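# Set console controls safely without lighting UNDER/OVER

## Task

Leave the console with the MODE knob pulled out, CHECK switched off, PROGRAM set to P1 and the lever in the CYCLE position. The UNDER or OVER light must never come on, not even briefly. It lights whenever MODE is out, CHECK is on and the lever is at CYCLE while PROGRAM is anywhere but P1. The console is loose on the table, not fixed in place, and nothing may end up falling off or being left off the table.

## Robot and tools

Robot: two arms, left_arm and right_arm, each ending in a five-finger hand. right_arm has a right hand; left_arm has its mirror image, a left hand. Base positions in the scene frame: left_arm (-0.034, +0.296, +0.030) m, right_arm (+0.018, -0.339, +0.023) m, both nearly unrotated. A camera stand is fixed behind the arms.

Frames: the scene frame has its origin at table-top height, halfway between the arms' nominal bases, +x out over the table, +z up, and left_arm on the +y side (not the image side). Reported hand positions (metres) and quaternions (wxyz) are in this frame and can be a few cm off. Offsets you send are along the axes of each arm's current Hand target. Hand point: a spot fixed to the palm, 0.05 m in front of it and 0.15 m from the wrist mount. Its +z runs along straight fingers, +y points out of the palm, +x goes across the palm away from the thumb on the right hand and toward the thumb on the left hand. Straight fingertips sit 0.06-0.07 m beyond the point along +z and 0.06 m behind it along -y. A wrist bracket on the little-finger side reaches 0.10 m across the palm and can strike things.

One row = 28 numbers, each in [-1, 1], always for both arms: left dx, dy, dz, rx, ry, rz, then left little, ring, middle, index, thumb_bend, thumb_turn, force_limit, speed, then the same 14 for the right arm. The six pose numbers are an offset, not a pose: they are measured from that arm's Hand target as it stood when the action (or move) began, not from the previous row, so sending the same offset twice moves twice. 1.0 equals 0.6 m or 180 degrees; rx, ry, rz form a single rotation vector. All zeros asks the arm to go back to (hold) its Hand target. Hand numbers are absolute targets: -1 open/straight, +1 curled; thumb_turn -1 beside the palm, +1 opposite the fingers. force_limit maps -1..+1 to about 0..10 N at the fingertip (0..15 N for the two thumb motors). speed rises from nearly zero at -1 to full at +0.48 and stays full above. There is no 'unchanged' value: repeat the last eight hand numbers you sent, or, if none were sent yet, the hand_measured six plus hand_force_limit and hand_speed.

Tools:
- execute_actions(actions, cameras): actions is a list of actions, each a list of up to 15 rows at 1/30 s per row; a short action keeps its last row to the end. Images only if actions is empty or cameras names them (["all"], [] or names).
- move(target, speed, blend, blocking, cameras): straight-line paths toward one row or a list of up to 15 rows; every row in the list is an offset from the same starting Hand targets. speed is top path speed in m/s, 0.002 to 4.3 (default 0.25), rotation up to twice that in rad/s; one value or one per target. blend in metres rounds corners (0 = stop at each). blocking=false returns after about 0.5 s while motion continues. A whole move is capped at 10 s. Hand number changes in later targets are applied only on arrival with everything at rest.
- wait(seconds 0-10): the arms hold; a running move continues.
- stop: brakes a running move.
- zoom_image(camera, region [x0,y0,x1,y1]), pixel box at most 504x504, on one of cam_head_left, cam_head_right, cam_high, cam_low (672x504), cam_left_wrist, cam_right_wrist (616x616).
- show_instructions: shows the reference pages.
- finished_scene(scene=1): ends the scene for good; the console must stay correct unaided.

Results: end_effector_position and end_effector_quat_wxyz, Hand target (the last commanded pose after clipping, which the next offset starts from), joint positions, velocities (may read 'within noise'), joint torques (include gravity, noisy, offsets), hand_measured, hand_stopped_by (moving, target, force, stalled, fault), hand_load_n (positive when pushed open), hand_force_limit, hand_speed. A move adds a 'move:' line: done, off_target, moving, held or fault, plus limits such as paced or held. MOTOR HOT warns of heating; OVER-TEMPERATURE FAULT means that arm has dropped for 30-60 s or more.

Behaviour and cautions: orientation commands are clipped to 40 degrees from the current one each step. Hands often rest 1-3 cm (up to 5) below the command; that is not contact. If it stops short, the next command (even zeros) asks again; send the gap as an extra offset. A blocked arm keeps pressing until sent back past its hand point. Keep paths away from an arm's own base, and keep the two hands apart: pressing between arms can end the scene. Slow moves touch gently; aim only slightly past a contact. The console is loose, so nudge controls softly and brace or hold it if it slides. For a light grip close fingers at speed -0.94 or below. Holding loads, stretched-out arms or pushing into unreachable poses heats motors. Plan the order so the forbidden combination never occurs, for example set PROGRAM to P1 or CHECK off before the lever and MODE reach their final states.

Each tool is called after ">>>" as a command line: name --argument value for each argument, lists and objects as JSON in quotes; but a table of rows of numbers goes row by row, as --pt "numbers of a row", without its own name.

Reference images:

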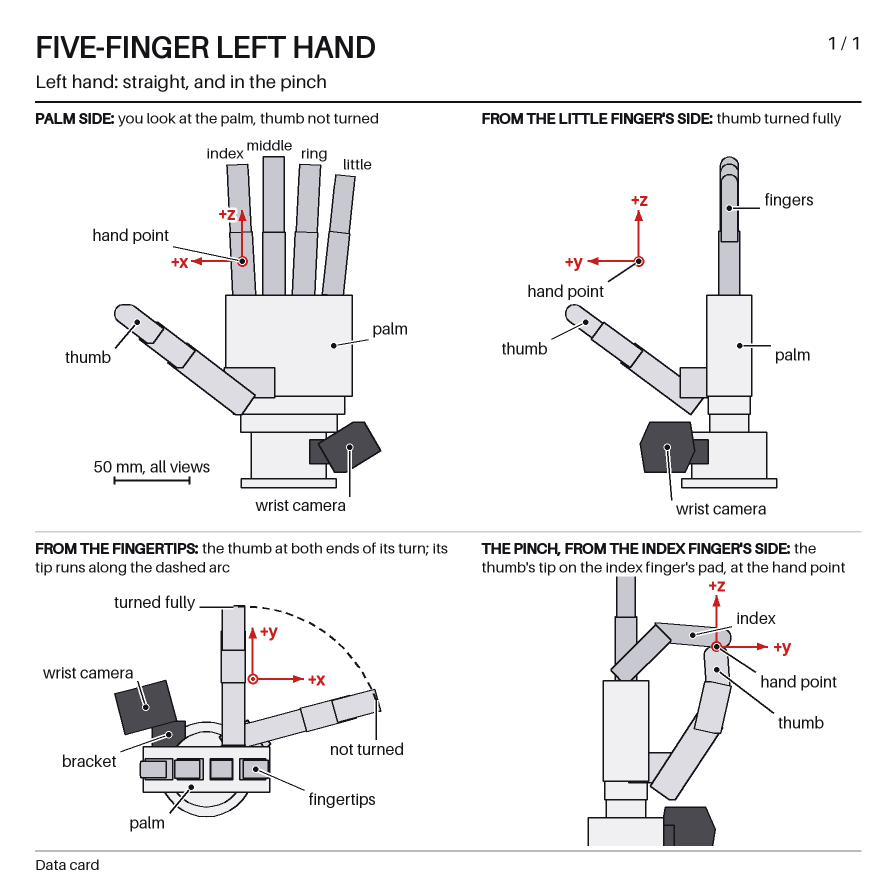

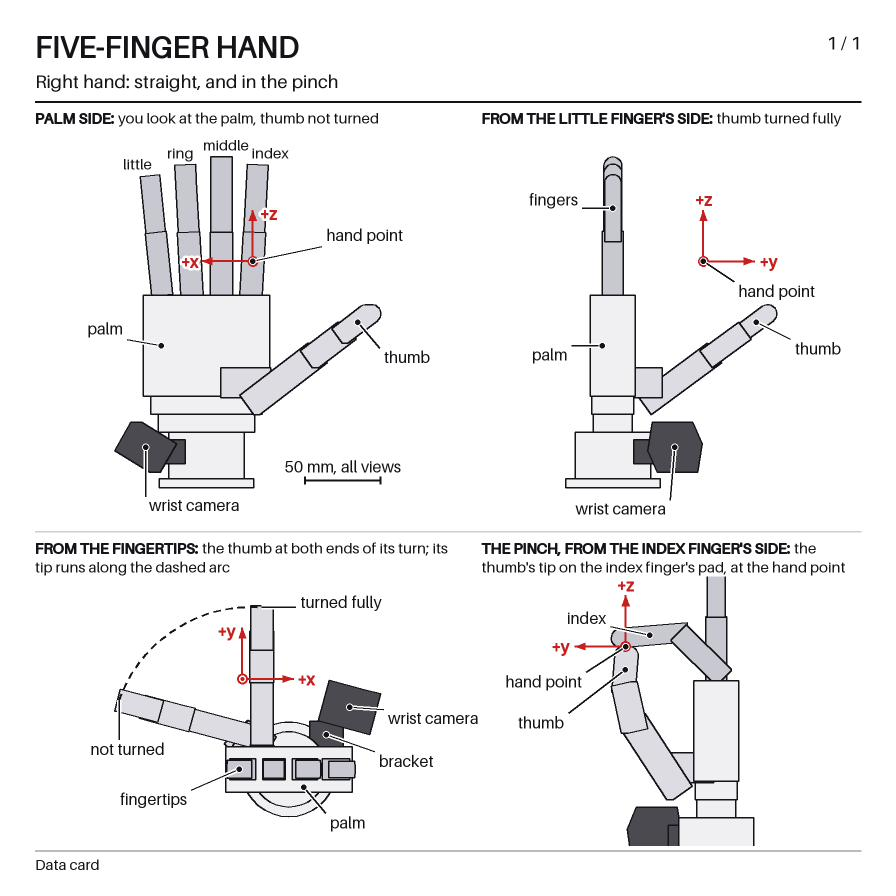

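## Session

>>> execute_actions --actions '[]'

Scene clock: 0.00 s.
left_arm: end_effector_position=(+0.4429, +0.0977, +0.2552) hand_measured=(-1.000, -1.000, -1.000, -1.000, -1.000, -1.000) hand_load_n=(+0.0, +0.0, +0.0, +0.0, +0.0, +0.0) hand_stopped_by=(target, target, target, target, target, target) hand_force_limit=0.00 hand_speed=-0.80 end_effector_quat_wxyz=(-0.121, +0.667, -0.666, +0.311) | right_arm: end_effector_position=(+0.1317, -0.6057, +0.1800) hand_measured=(-1.000, -1.000, -1.000, -1.000, -1.000, -1.000) hand_load_n=(+0.0, +0.0, +0.0, +0.0, +0.0, +0.0) hand_stopped_by=(target, target, target, target, target, target) hand_force_limit=0.00 hand_speed=-0.80 end_effector_quat_wxyz=(-0.048, -0.007, +0.880, -0.472)
Joint positions: left_arm=[-0.26 1.356 1.214 -0.753 0.091 -0.302] | right_arm=[-0.906 0.55 0.496 -0.671 0.592 0.348]
Joint velocities: within noise
Joint torques (N m): no reading
Heat: left arm: hottest waist 30 °C; right arm: hottest waist 32 °C.
Hand target: left_arm +0.4512, +0.0954, +0.2728; -0.130, +0.662, -0.662, +0.327 | right_arm +0.1349, -0.6098, +0.1918; -0.042, -0.004, +0.876, -0.480

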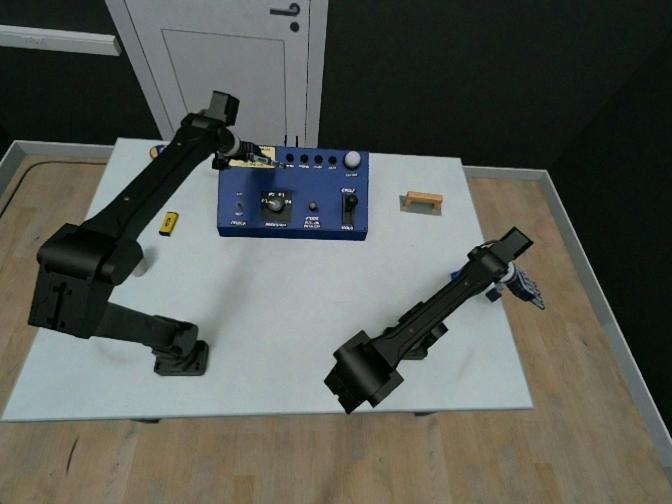

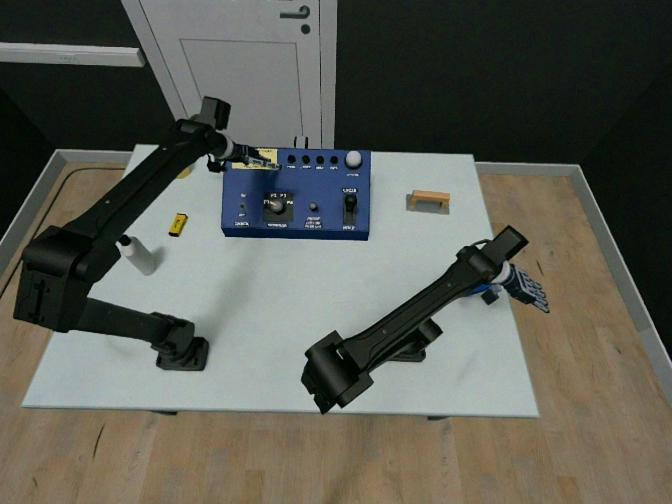

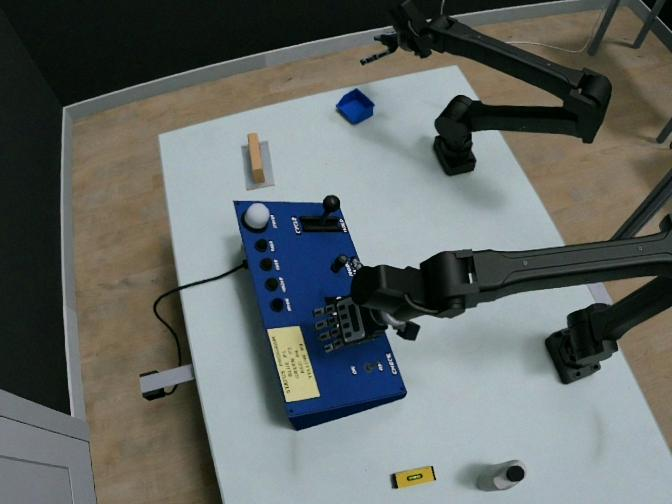

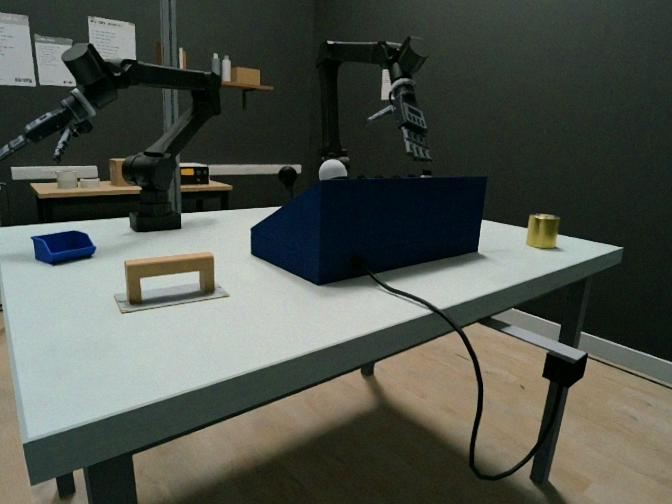

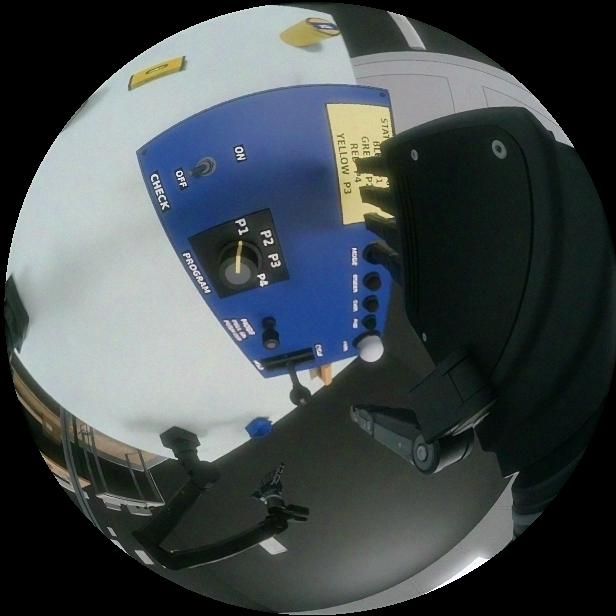

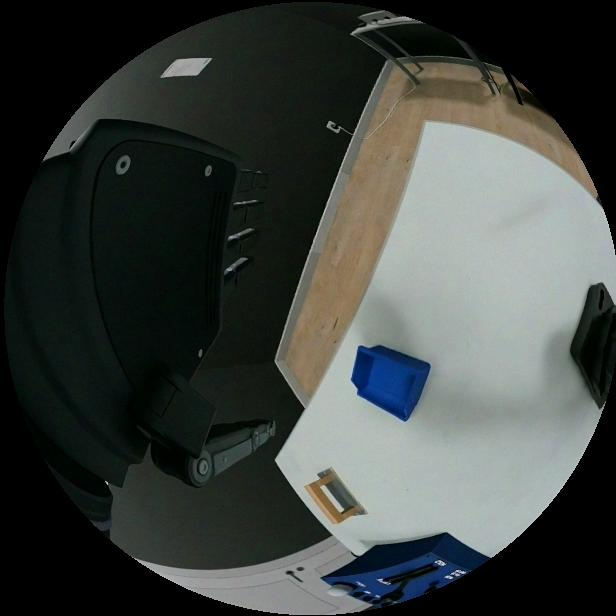

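>>> zoom_image --camera "cam_head_left" --region '[210, 140, 380, 245]'

>>> zoom_image --camera "cam_head_right" --region '[210, 140, 380, 245]'

>>> zoom_image --camera "cam_left_wrist" --region '[130, 80, 400, 420]'

>>> zoom_image --camera "cam_high" --region '[220, 180, 420, 440]'

Scaled by 2.965 from the camera's 672x504 image, which has a finer 960x720 frame.

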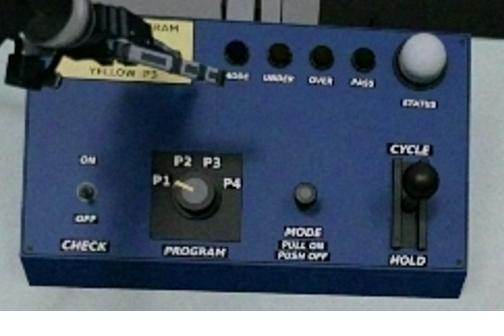

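Scaled by 2.965 from the camera's 672x504 image, which has a finer 960x720 frame.

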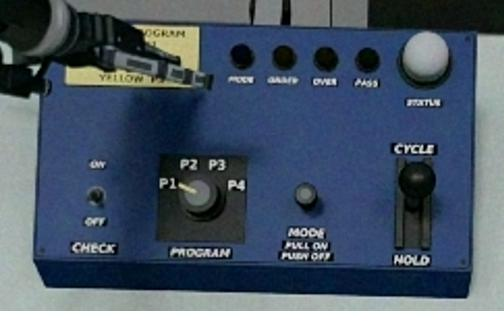

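Scaled by 1.482 from the camera's 616x616 image, which has a finer 880x880 frame.

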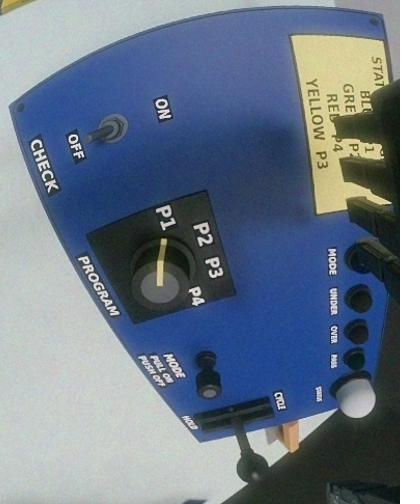

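Scaled by 1.938 from the camera's 672x504 image, which has a finer 960x720 frame.

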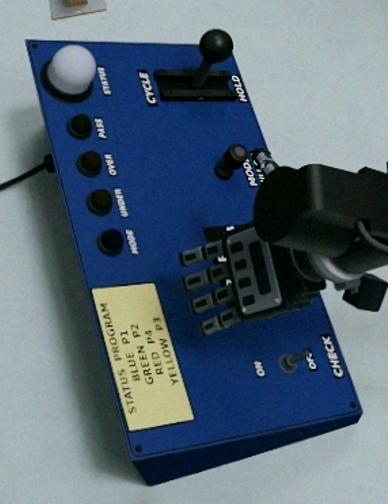

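>>> zoom_image --camera "cam_left_wrist" --region '[180, 200, 310, 310]'

>>> zoom_image --camera "cam_left_wrist" --region '[140, 130, 260, 220]'

>>> zoom_image --camera "cam_left_wrist" --region '[220, 300, 350, 420]'

>>> zoom_image --camera "cam_high" --region '[280, 180, 380, 280]'

>>> zoom_image --camera "cam_high" --region '[330, 330, 410, 410]'

>>> zoom_image --camera "cam_low" --region '[230, 140, 500, 300]'

>>> zoom_image --camera "cam_head_right" --region '[220, 180, 300, 240]'

>>> zoom_image --camera "cam_head_right" --region '[295, 180, 375, 240]'

Scaled by 3.877 from the camera's 616x616 image, which has a finer 880x880 frame.

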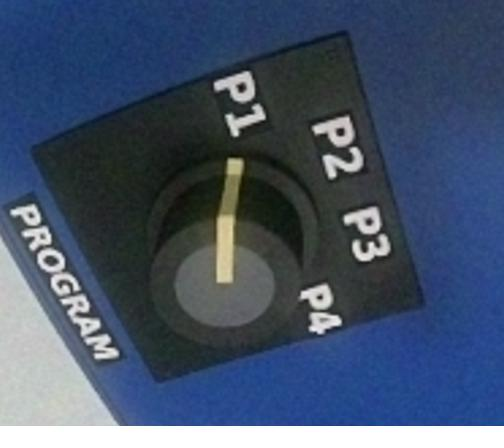

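Scaled by 4.200 from the camera's 616x616 image, which has a finer 880x880 frame.

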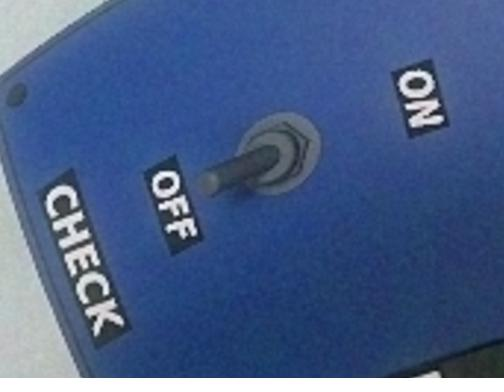

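Scaled by 3.877 from the camera's 616x616 image, which has a finer 880x880 frame.

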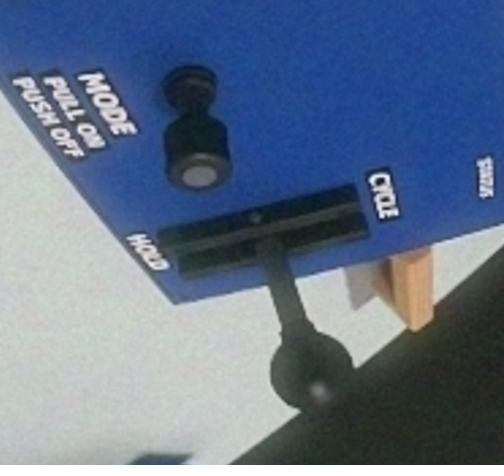

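Scaled by 5.040 from the camera's 672x504 image, which has a finer 960x720 frame.

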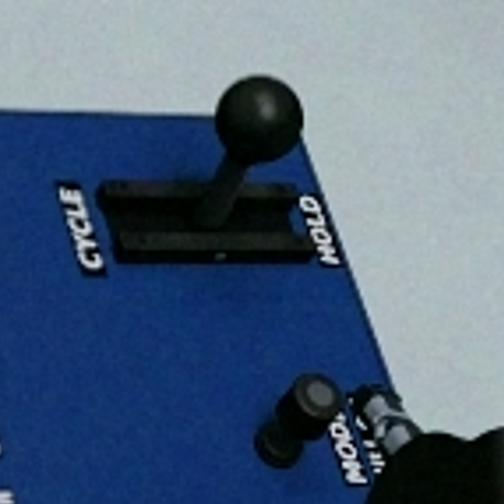

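Scaled by 6.300 from the camera's 672x504 image, which has a finer 960x720 frame.

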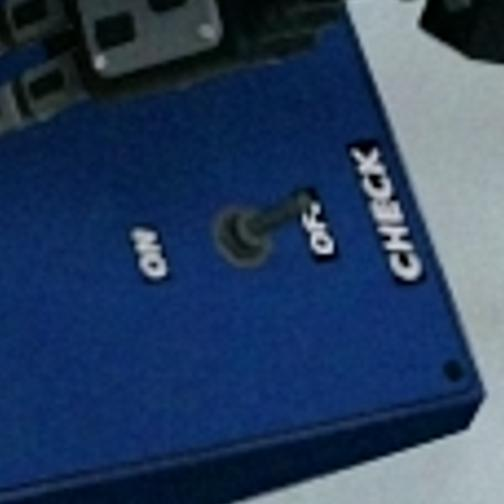

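Scaled by 1.867 from the camera's 672x504 image, which has a finer 960x720 frame.

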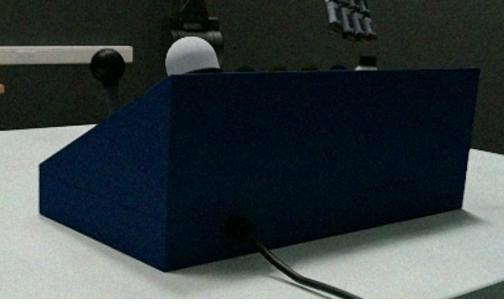

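Scaled by 6.300 from the camera's 672x504 image, which has a finer 960x720 frame.

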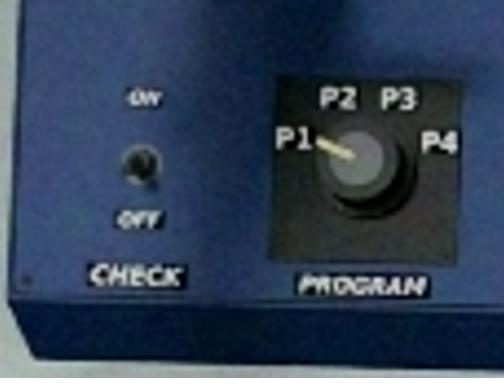

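Scaled by 6.300 from the camera's 672x504 image, which has a finer 960x720 frame.

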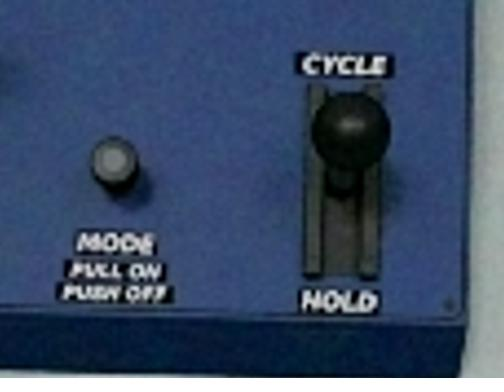

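>>> move --target '[-0.094, 0.082, -0.32, 0, 0, 0, -1, -1, -1, -1, -1, -1, 0, -0.8, 0, 0, 0, 0, 0, 0, -1, -1, -1, -1, -1, -1, 0, -0.8]' --speed 0.3 --cameras '["all"]'

Scene clock: 76.33 s.
left_arm: end_effector_position=(+0.2988, +0.1921, +0.3622) hand_measured=(-1.000, -1.000, -1.000, -1.000, -1.000, -1.000) hand_load_n=(+0.0, +0.0, +0.0, +0.0, +0.0, +0.0) hand_stopped_by=(target, target, target, target, target, target) hand_force_limit=0.00 hand_speed=-0.80 end_effector_quat_wxyz=(-0.125, +0.665, -0.662, +0.323) | right_arm: end_effector_position=(+0.1317, -0.6057, +0.1800) hand_measured=(-1.000, -1.000, -1.000, -1.000, -1.000, -1.000) hand_load_n=(-0.5, +0.0, +0.0, +0.0, +0.0, -0.5) hand_stopped_by=(target, target, target, target, target, target) hand_force_limit=0.00 hand_speed=-0.80 end_effector_quat_wxyz=(-0.048, -0.007, +0.880, -0.472)
Joint positions: left_arm=[-0.058 0.934 1.172 -1.132 0.224 -0.148] | right_arm=[-0.906 0.55 0.496 -0.671 0.592 0.348]
Joint torques (N m): left_arm=[0.15 -2.02 9.78 0.76 0.43 0.14] | right_arm=[-0.38 -0.79 11.36 2.28 0.49 -0.09]
Heat: left arm: hottest elbow 33 °C; right arm: hottest elbow 35 °C.
Hand target: left_arm +0.3011, +0.1951, +0.3730; -0.130, +0.662, -0.662, +0.327 | right_arm +0.1349, -0.6098, +0.1918; -0.042, -0.004, +0.876, -0.480
Off the commanded pose: left_arm 0.011 m, 1 deg | right_arm 0.013 m, 1 deg.
move: off_target (left_arm, right_arm)

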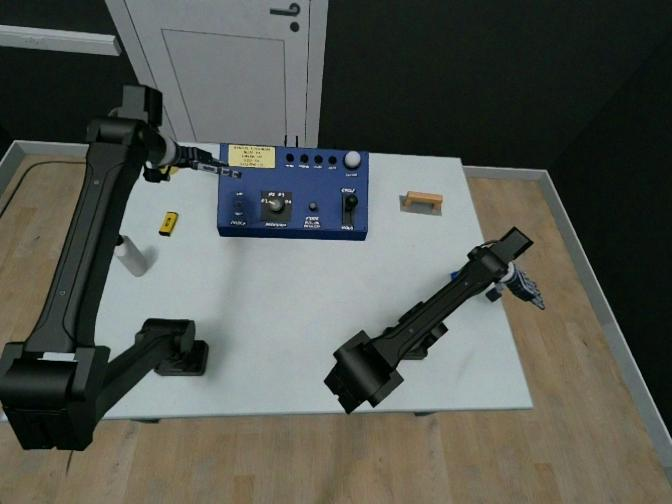

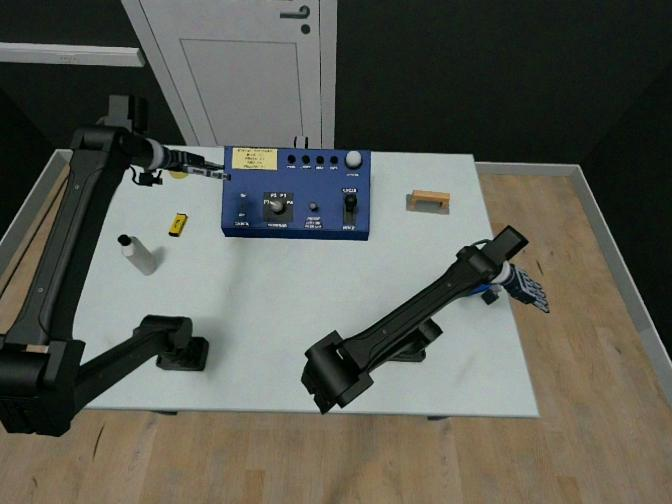

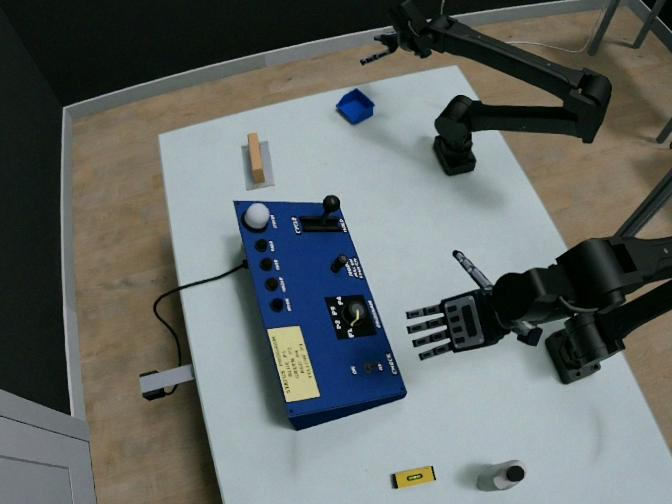

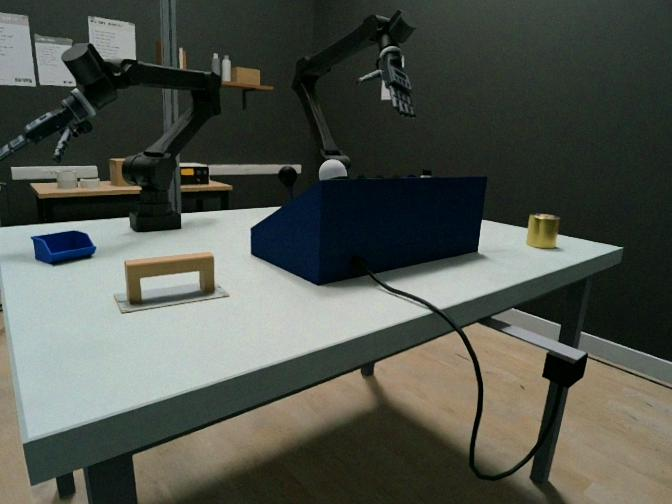

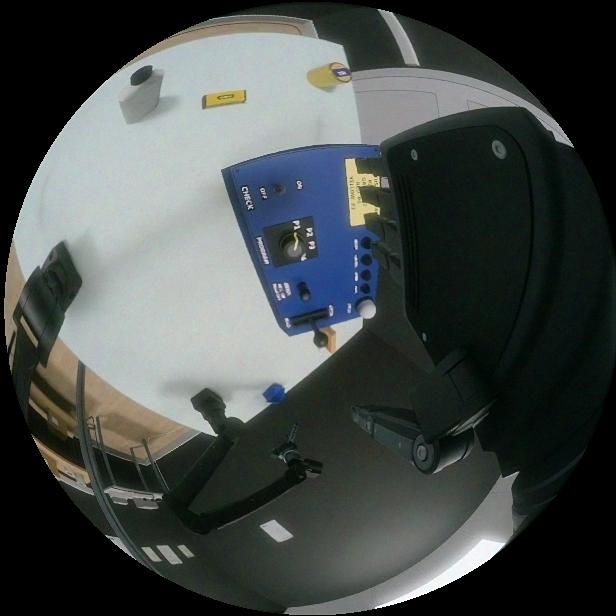

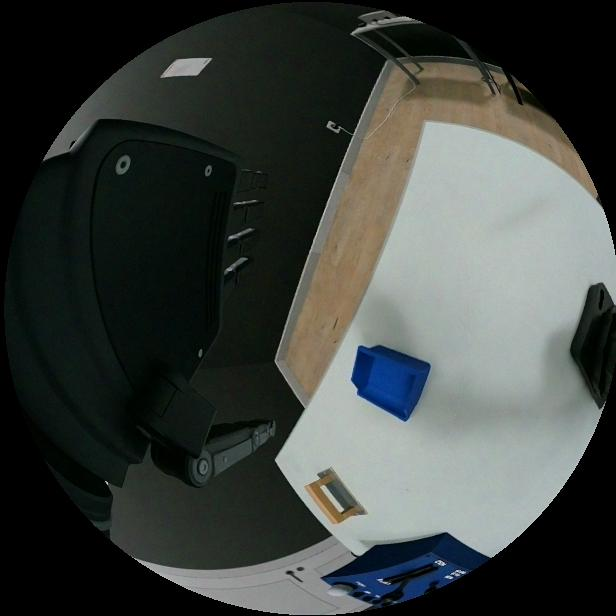

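>>> zoom_image --camera "cam_head_left" --region '[200, 130, 380, 250]'

>>> zoom_image --camera "cam_high" --region '[225, 180, 425, 440]'

>>> zoom_image --camera "cam_left_wrist" --region '[210, 140, 400, 360]'

>>> zoom_image --camera "cam_head_left" --region '[300, 180, 372, 245]'

Scaled by 2.800 from the camera's 672x504 image, which has a finer 960x720 frame.

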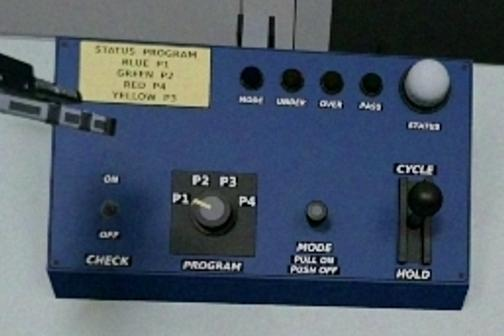

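Scaled by 1.938 from the camera's 672x504 image, which has a finer 960x720 frame.

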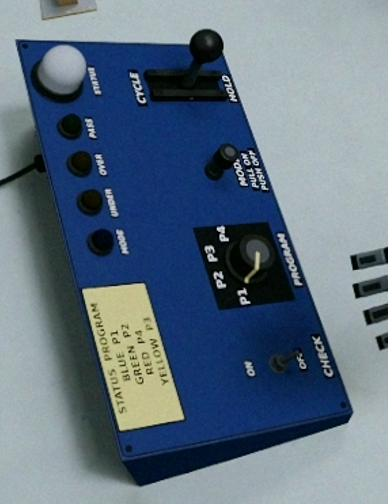

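Scaled by 2.291 from the camera's 616x616 image, which has a finer 880x880 frame.

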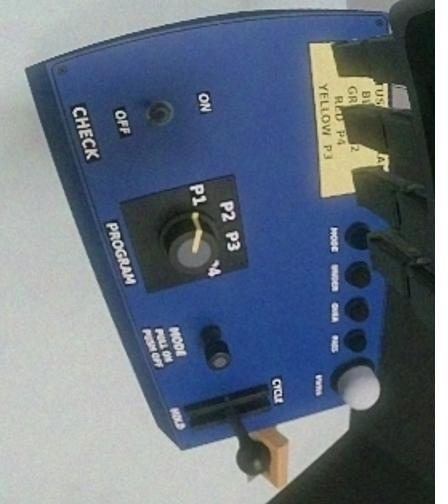

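Scaled by 7.000 from the camera's 672x504 image, which has a finer 960x720 frame.

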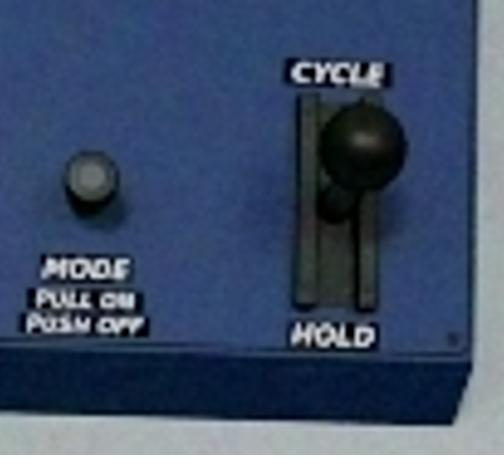

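>>> move --pt "0.257 -0.002 0.363 0.3847 0.0888 0.1866 -1 -1 -0.3 -0.3 -0.4 1 0 -0.2 -0.310 0.0023 -0.2287 0.1756 -0.3406 -0.0762 1 1 1 1 -1 -1 0 -0.2" --pt "0.257 -0.002 0.363 0.3847 0.0888 0.1866 -1 -1 -0.3 -0.3 -0.4 1 0 -0.2 -0.297 0.3145 -0.6225 0.159 -0.5016 -0.1265 1 1 1 1 -1 -1 0 -0.2" --speed 0.3 --blend 0.05 --cameras '["all"]'

Scene clock: 184.87 s.
left_arm: end_effector_position=(+0.4167, -0.0028, +0.2379) hand_measured=(-1.000, -1.000, -0.300, -0.300, -0.400, +1.000) hand_load_n=(+0.0, +0.0, +0.0, +0.0, +0.0, +0.0) hand_stopped_by=(target, target, target, target, target, target) hand_force_limit=0.00 hand_speed=-0.20 end_effector_quat_wxyz=(-0.468, +0.230, -0.537, +0.663) | right_arm: end_effector_position=(+0.3282, -0.2050, +0.2101) hand_measured=(+1.000, +1.000, +1.000, +1.000, -1.000, -1.000) hand_load_n=(+0.0, +0.0, +0.0, +0.0, +0.0, -0.5) hand_stopped_by=(target, target, target, target, target, target) hand_force_limit=0.00 hand_speed=-0.20 end_effector_quat_wxyz=(+0.492, -0.502, +0.507, -0.498)
Joint positions: left_arm=[-0.545 1.514 0.485 1.351 0 0.21] | right_arm=[0.764 0.484 0.182 0.276 0.748 0.017]
Joint torques (N m): left_arm=[-1.32 -6.3 6.6 2.82 0.27 0.15] | right_arm=[0.62 0.73 10.52 3.11 0.32 -0.21]
Heat: left arm: hottest elbow 32 °C; right arm: hottest elbow 37 °C.
Hand target: left_arm +0.4202, -0.0097, +0.2500; -0.474, +0.219, -0.526, +0.672 | right_arm +0.3300, -0.2000, +0.2194; +0.499, -0.500, +0.501, -0.500
Off the commanded pose: left_arm 0.014 m, 2 deg | right_arm 0.011 m, 1 deg.
move: off_target (left_arm, right_arm)

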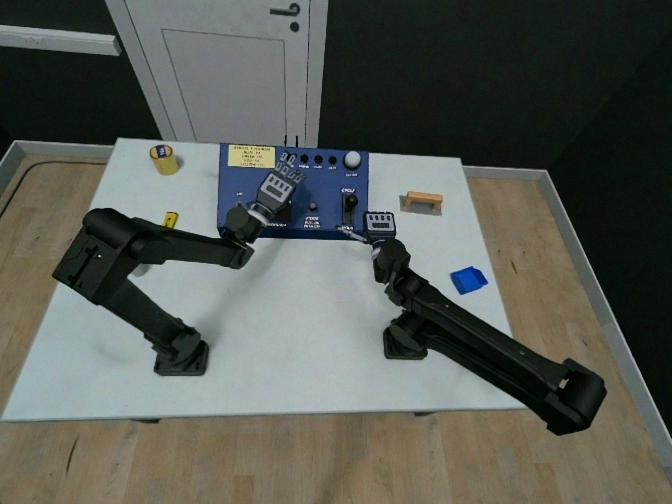

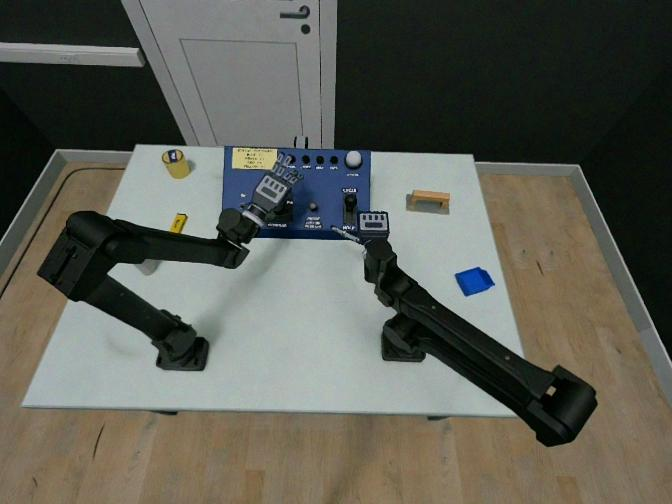

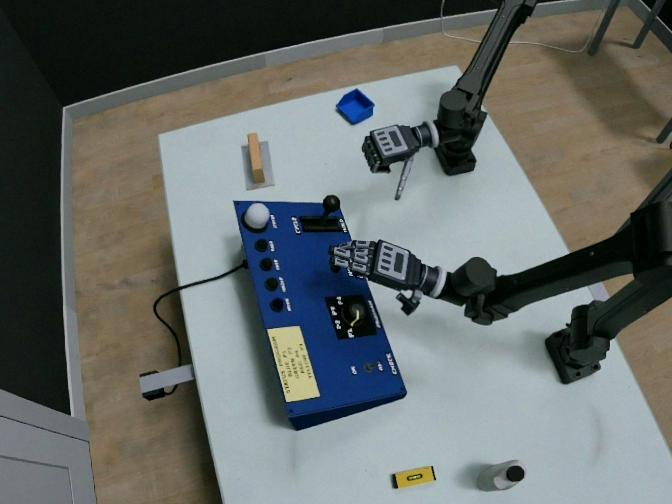

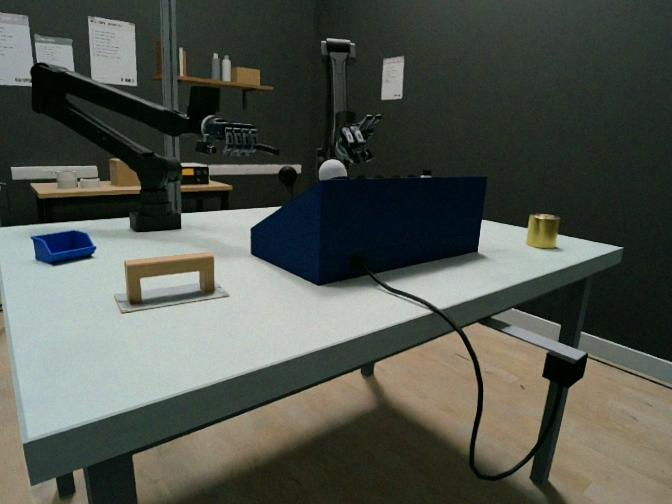

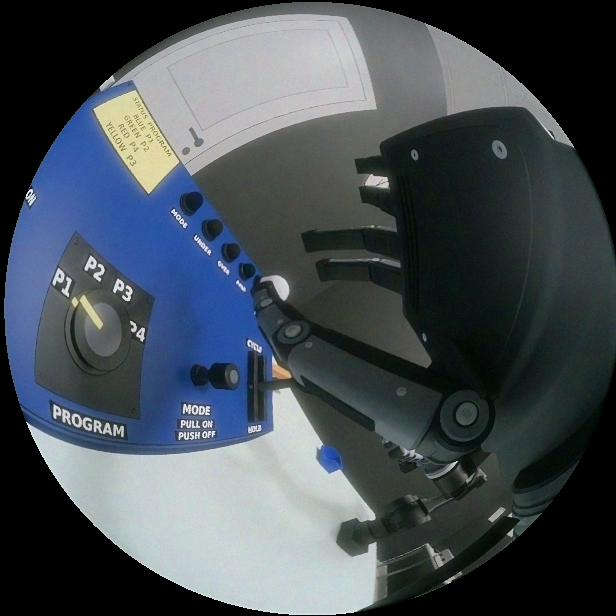

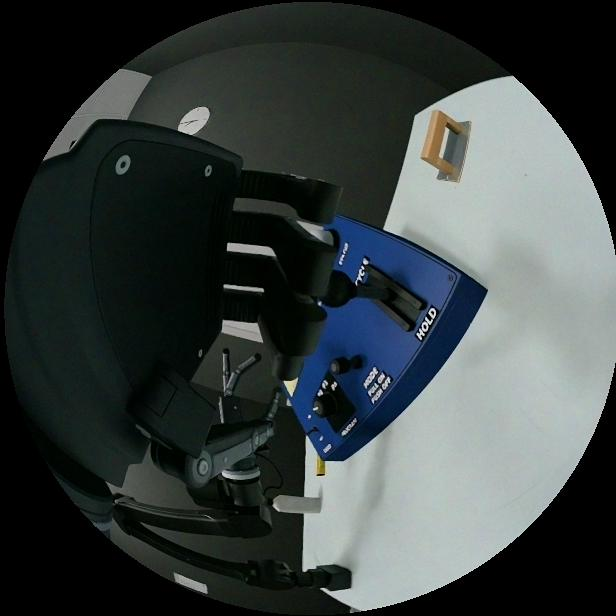

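>>> zoom_image --camera "cam_right_wrist" --region '[210, 160, 500, 450]'

>>> zoom_image --camera "cam_left_wrist" --region '[150, 230, 520, 500]'

>>> zoom_image --camera "cam_head_left" --region '[210, 135, 410, 260]'

>>> zoom_image --camera "cam_high" --region '[230, 120, 440, 330]'

Scaled by 1.738 from the camera's 616x616 image, which has a finer 880x880 frame.

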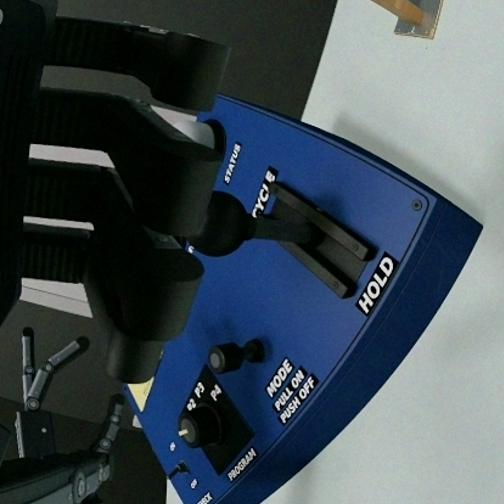

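Scaled by 1.362 from the camera's 616x616 image, which has a finer 880x880 frame.

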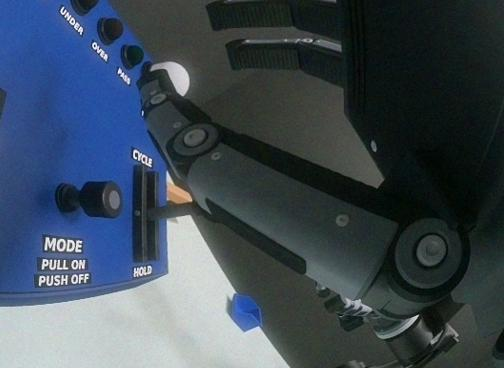

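Scaled by 2.520 from the camera's 672x504 image, which has a finer 960x720 frame.

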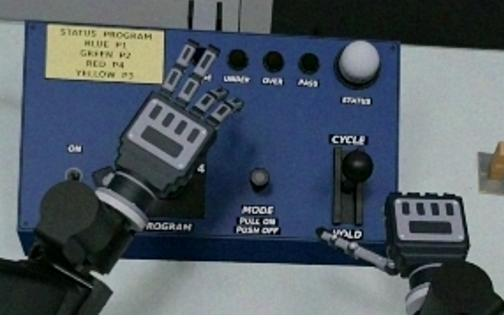

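Scaled by 2.400 from the camera's 672x504 image, which has a finer 960x720 frame.

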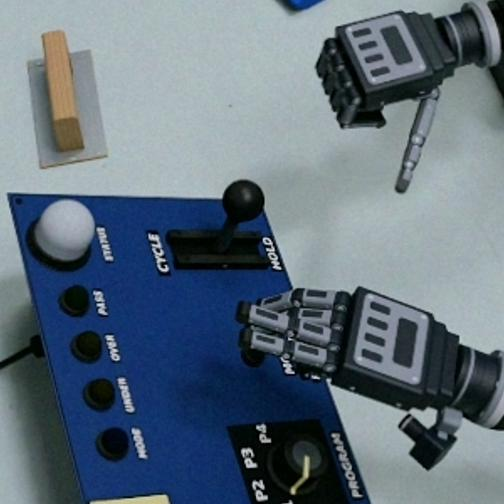

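>>> move --target '[-0.0986, -0.1354, -0.0295, 0, 0, 0, -1, -1, -0.3, -0.3, -0.4, 1, 0, -0.2, -0.0917, 0.0833, 0.0667, 0, 0, 0, 1, 1, 1, 1, -1, -1, 0, -0.2]' --speed 0.2 --cameras '["all"]'

Scene clock: 238.10 s.
left_arm: end_effector_position=(+0.3977, +0.0475, +0.3240) hand_measured=(-1.000, -1.000, -0.300, -0.300, -0.400, +1.000) hand_load_n=(+0.0, +0.0, +0.0, -0.5, +0.0, +0.0) hand_stopped_by=(target, target, target, target, target, target) hand_force_limit=0.00 hand_speed=-0.20 end_effector_quat_wxyz=(-0.473, +0.216, -0.529, +0.671) | right_arm: end_effector_position=(+0.3630, -0.1570, +0.1551) hand_measured=(+1.000, +1.000, +1.000, +1.000, -1.000, -1.000) hand_load_n=(+0.0, +0.5, +0.0, +0.0, +0.0, -0.5) hand_stopped_by=(target, target, target, target, target, target) hand_force_limit=0.00 hand_speed=-0.20 end_effector_quat_wxyz=(+0.487, -0.507, +0.507, -0.499)
Joint positions: left_arm=[-0.425 1.152 0.467 1.042 0.127 0.179] | right_arm=[0.822 1.063 0.189 0.833 0.806 0.018]
Joint velocities: left_arm=[0.005 -0.024 -0.002 -0.002 0.168 -0.022] | right_arm=[within noise]
Joint torques (N m): left_arm=[-0.21 -4.31 7.25 1.22 0.26 0.01] | right_arm=[0.67 -2.9 9.35 3.11 0.33 -0.23]
Heat: left arm: hottest shoulder 30 °C; right arm: hottest elbow 37 °C.
Hand target: left_arm +0.4000, +0.0503, +0.3299; -0.474, +0.219, -0.526, +0.672 | right_arm +0.3701, -0.1450, +0.1694; +0.499, -0.500, +0.501, -0.500
Off the commanded pose: left_arm 0.007 m, 0 deg | right_arm 0.020 m, 2 deg.
move: off_target (right_arm)

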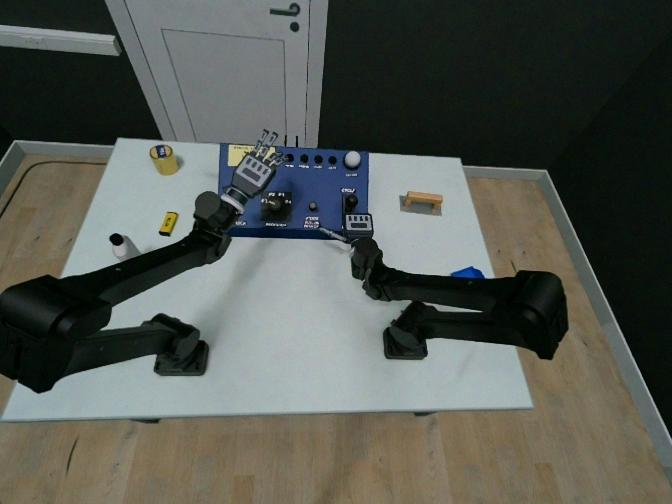

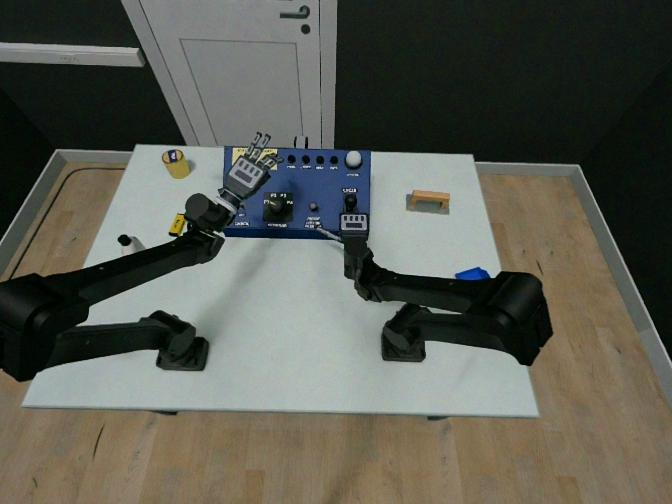

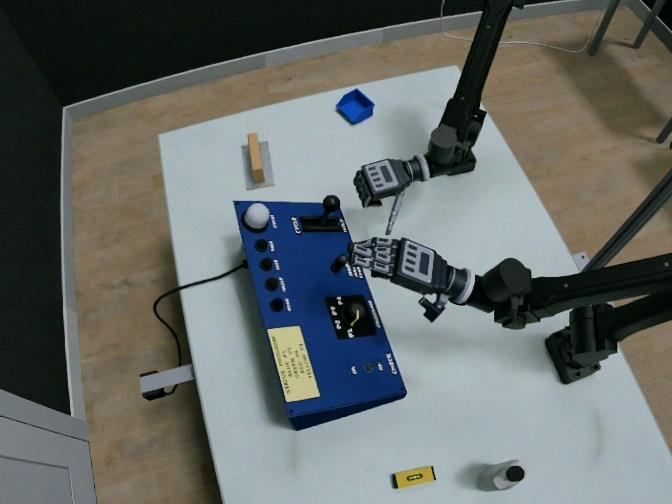

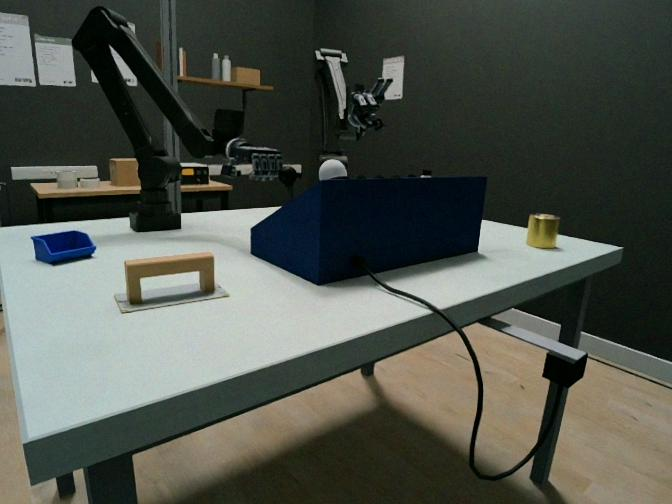

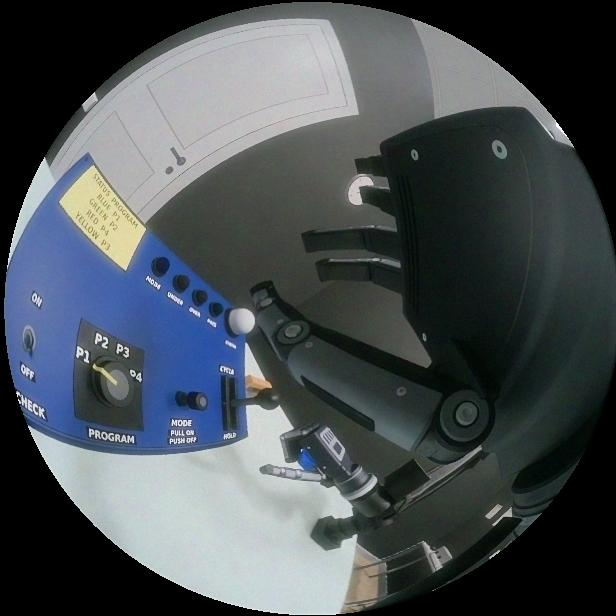

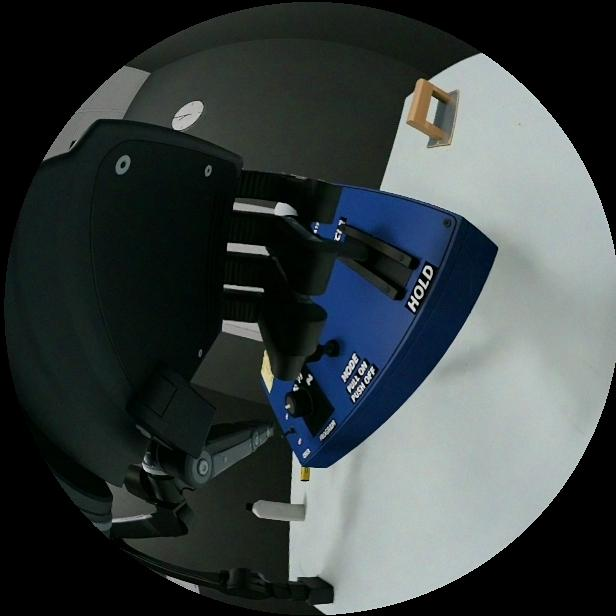

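>>> zoom_image --camera "cam_head_left" --region '[290, 150, 400, 260]'

>>> zoom_image --camera "cam_right_wrist" --region '[210, 150, 460, 420]'

>>> zoom_image --camera "cam_high" --region '[230, 130, 430, 300]'

>>> zoom_image --camera "cam_low" --region '[190, 110, 400, 280]'

>>> zoom_image --camera "cam_left_wrist" --region '[150, 300, 400, 520]'

Scaled by 4.582 from the camera's 672x504 image, which has a finer 960x720 frame.

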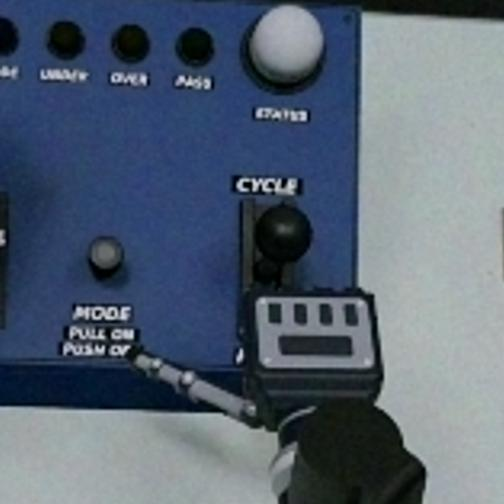

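Scaled by 1.867 from the camera's 616x616 image, which has a finer 880x880 frame.

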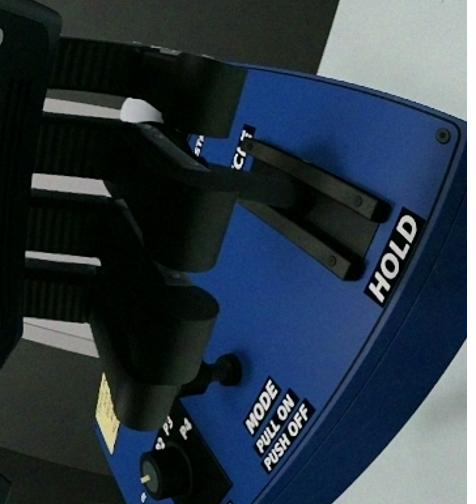

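Scaled by 2.520 from the camera's 672x504 image, which has a finer 960x720 frame.

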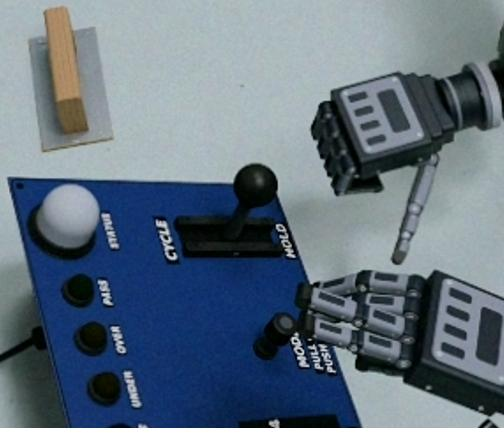

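Scaled by 2.400 from the camera's 672x504 image, which has a finer 960x720 frame.

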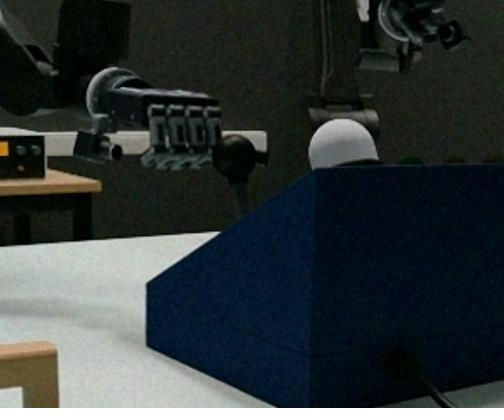

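Scaled by 2.016 from the camera's 616x616 image, which has a finer 880x880 frame.

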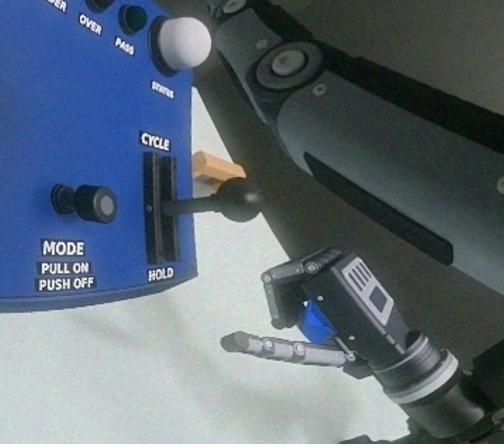

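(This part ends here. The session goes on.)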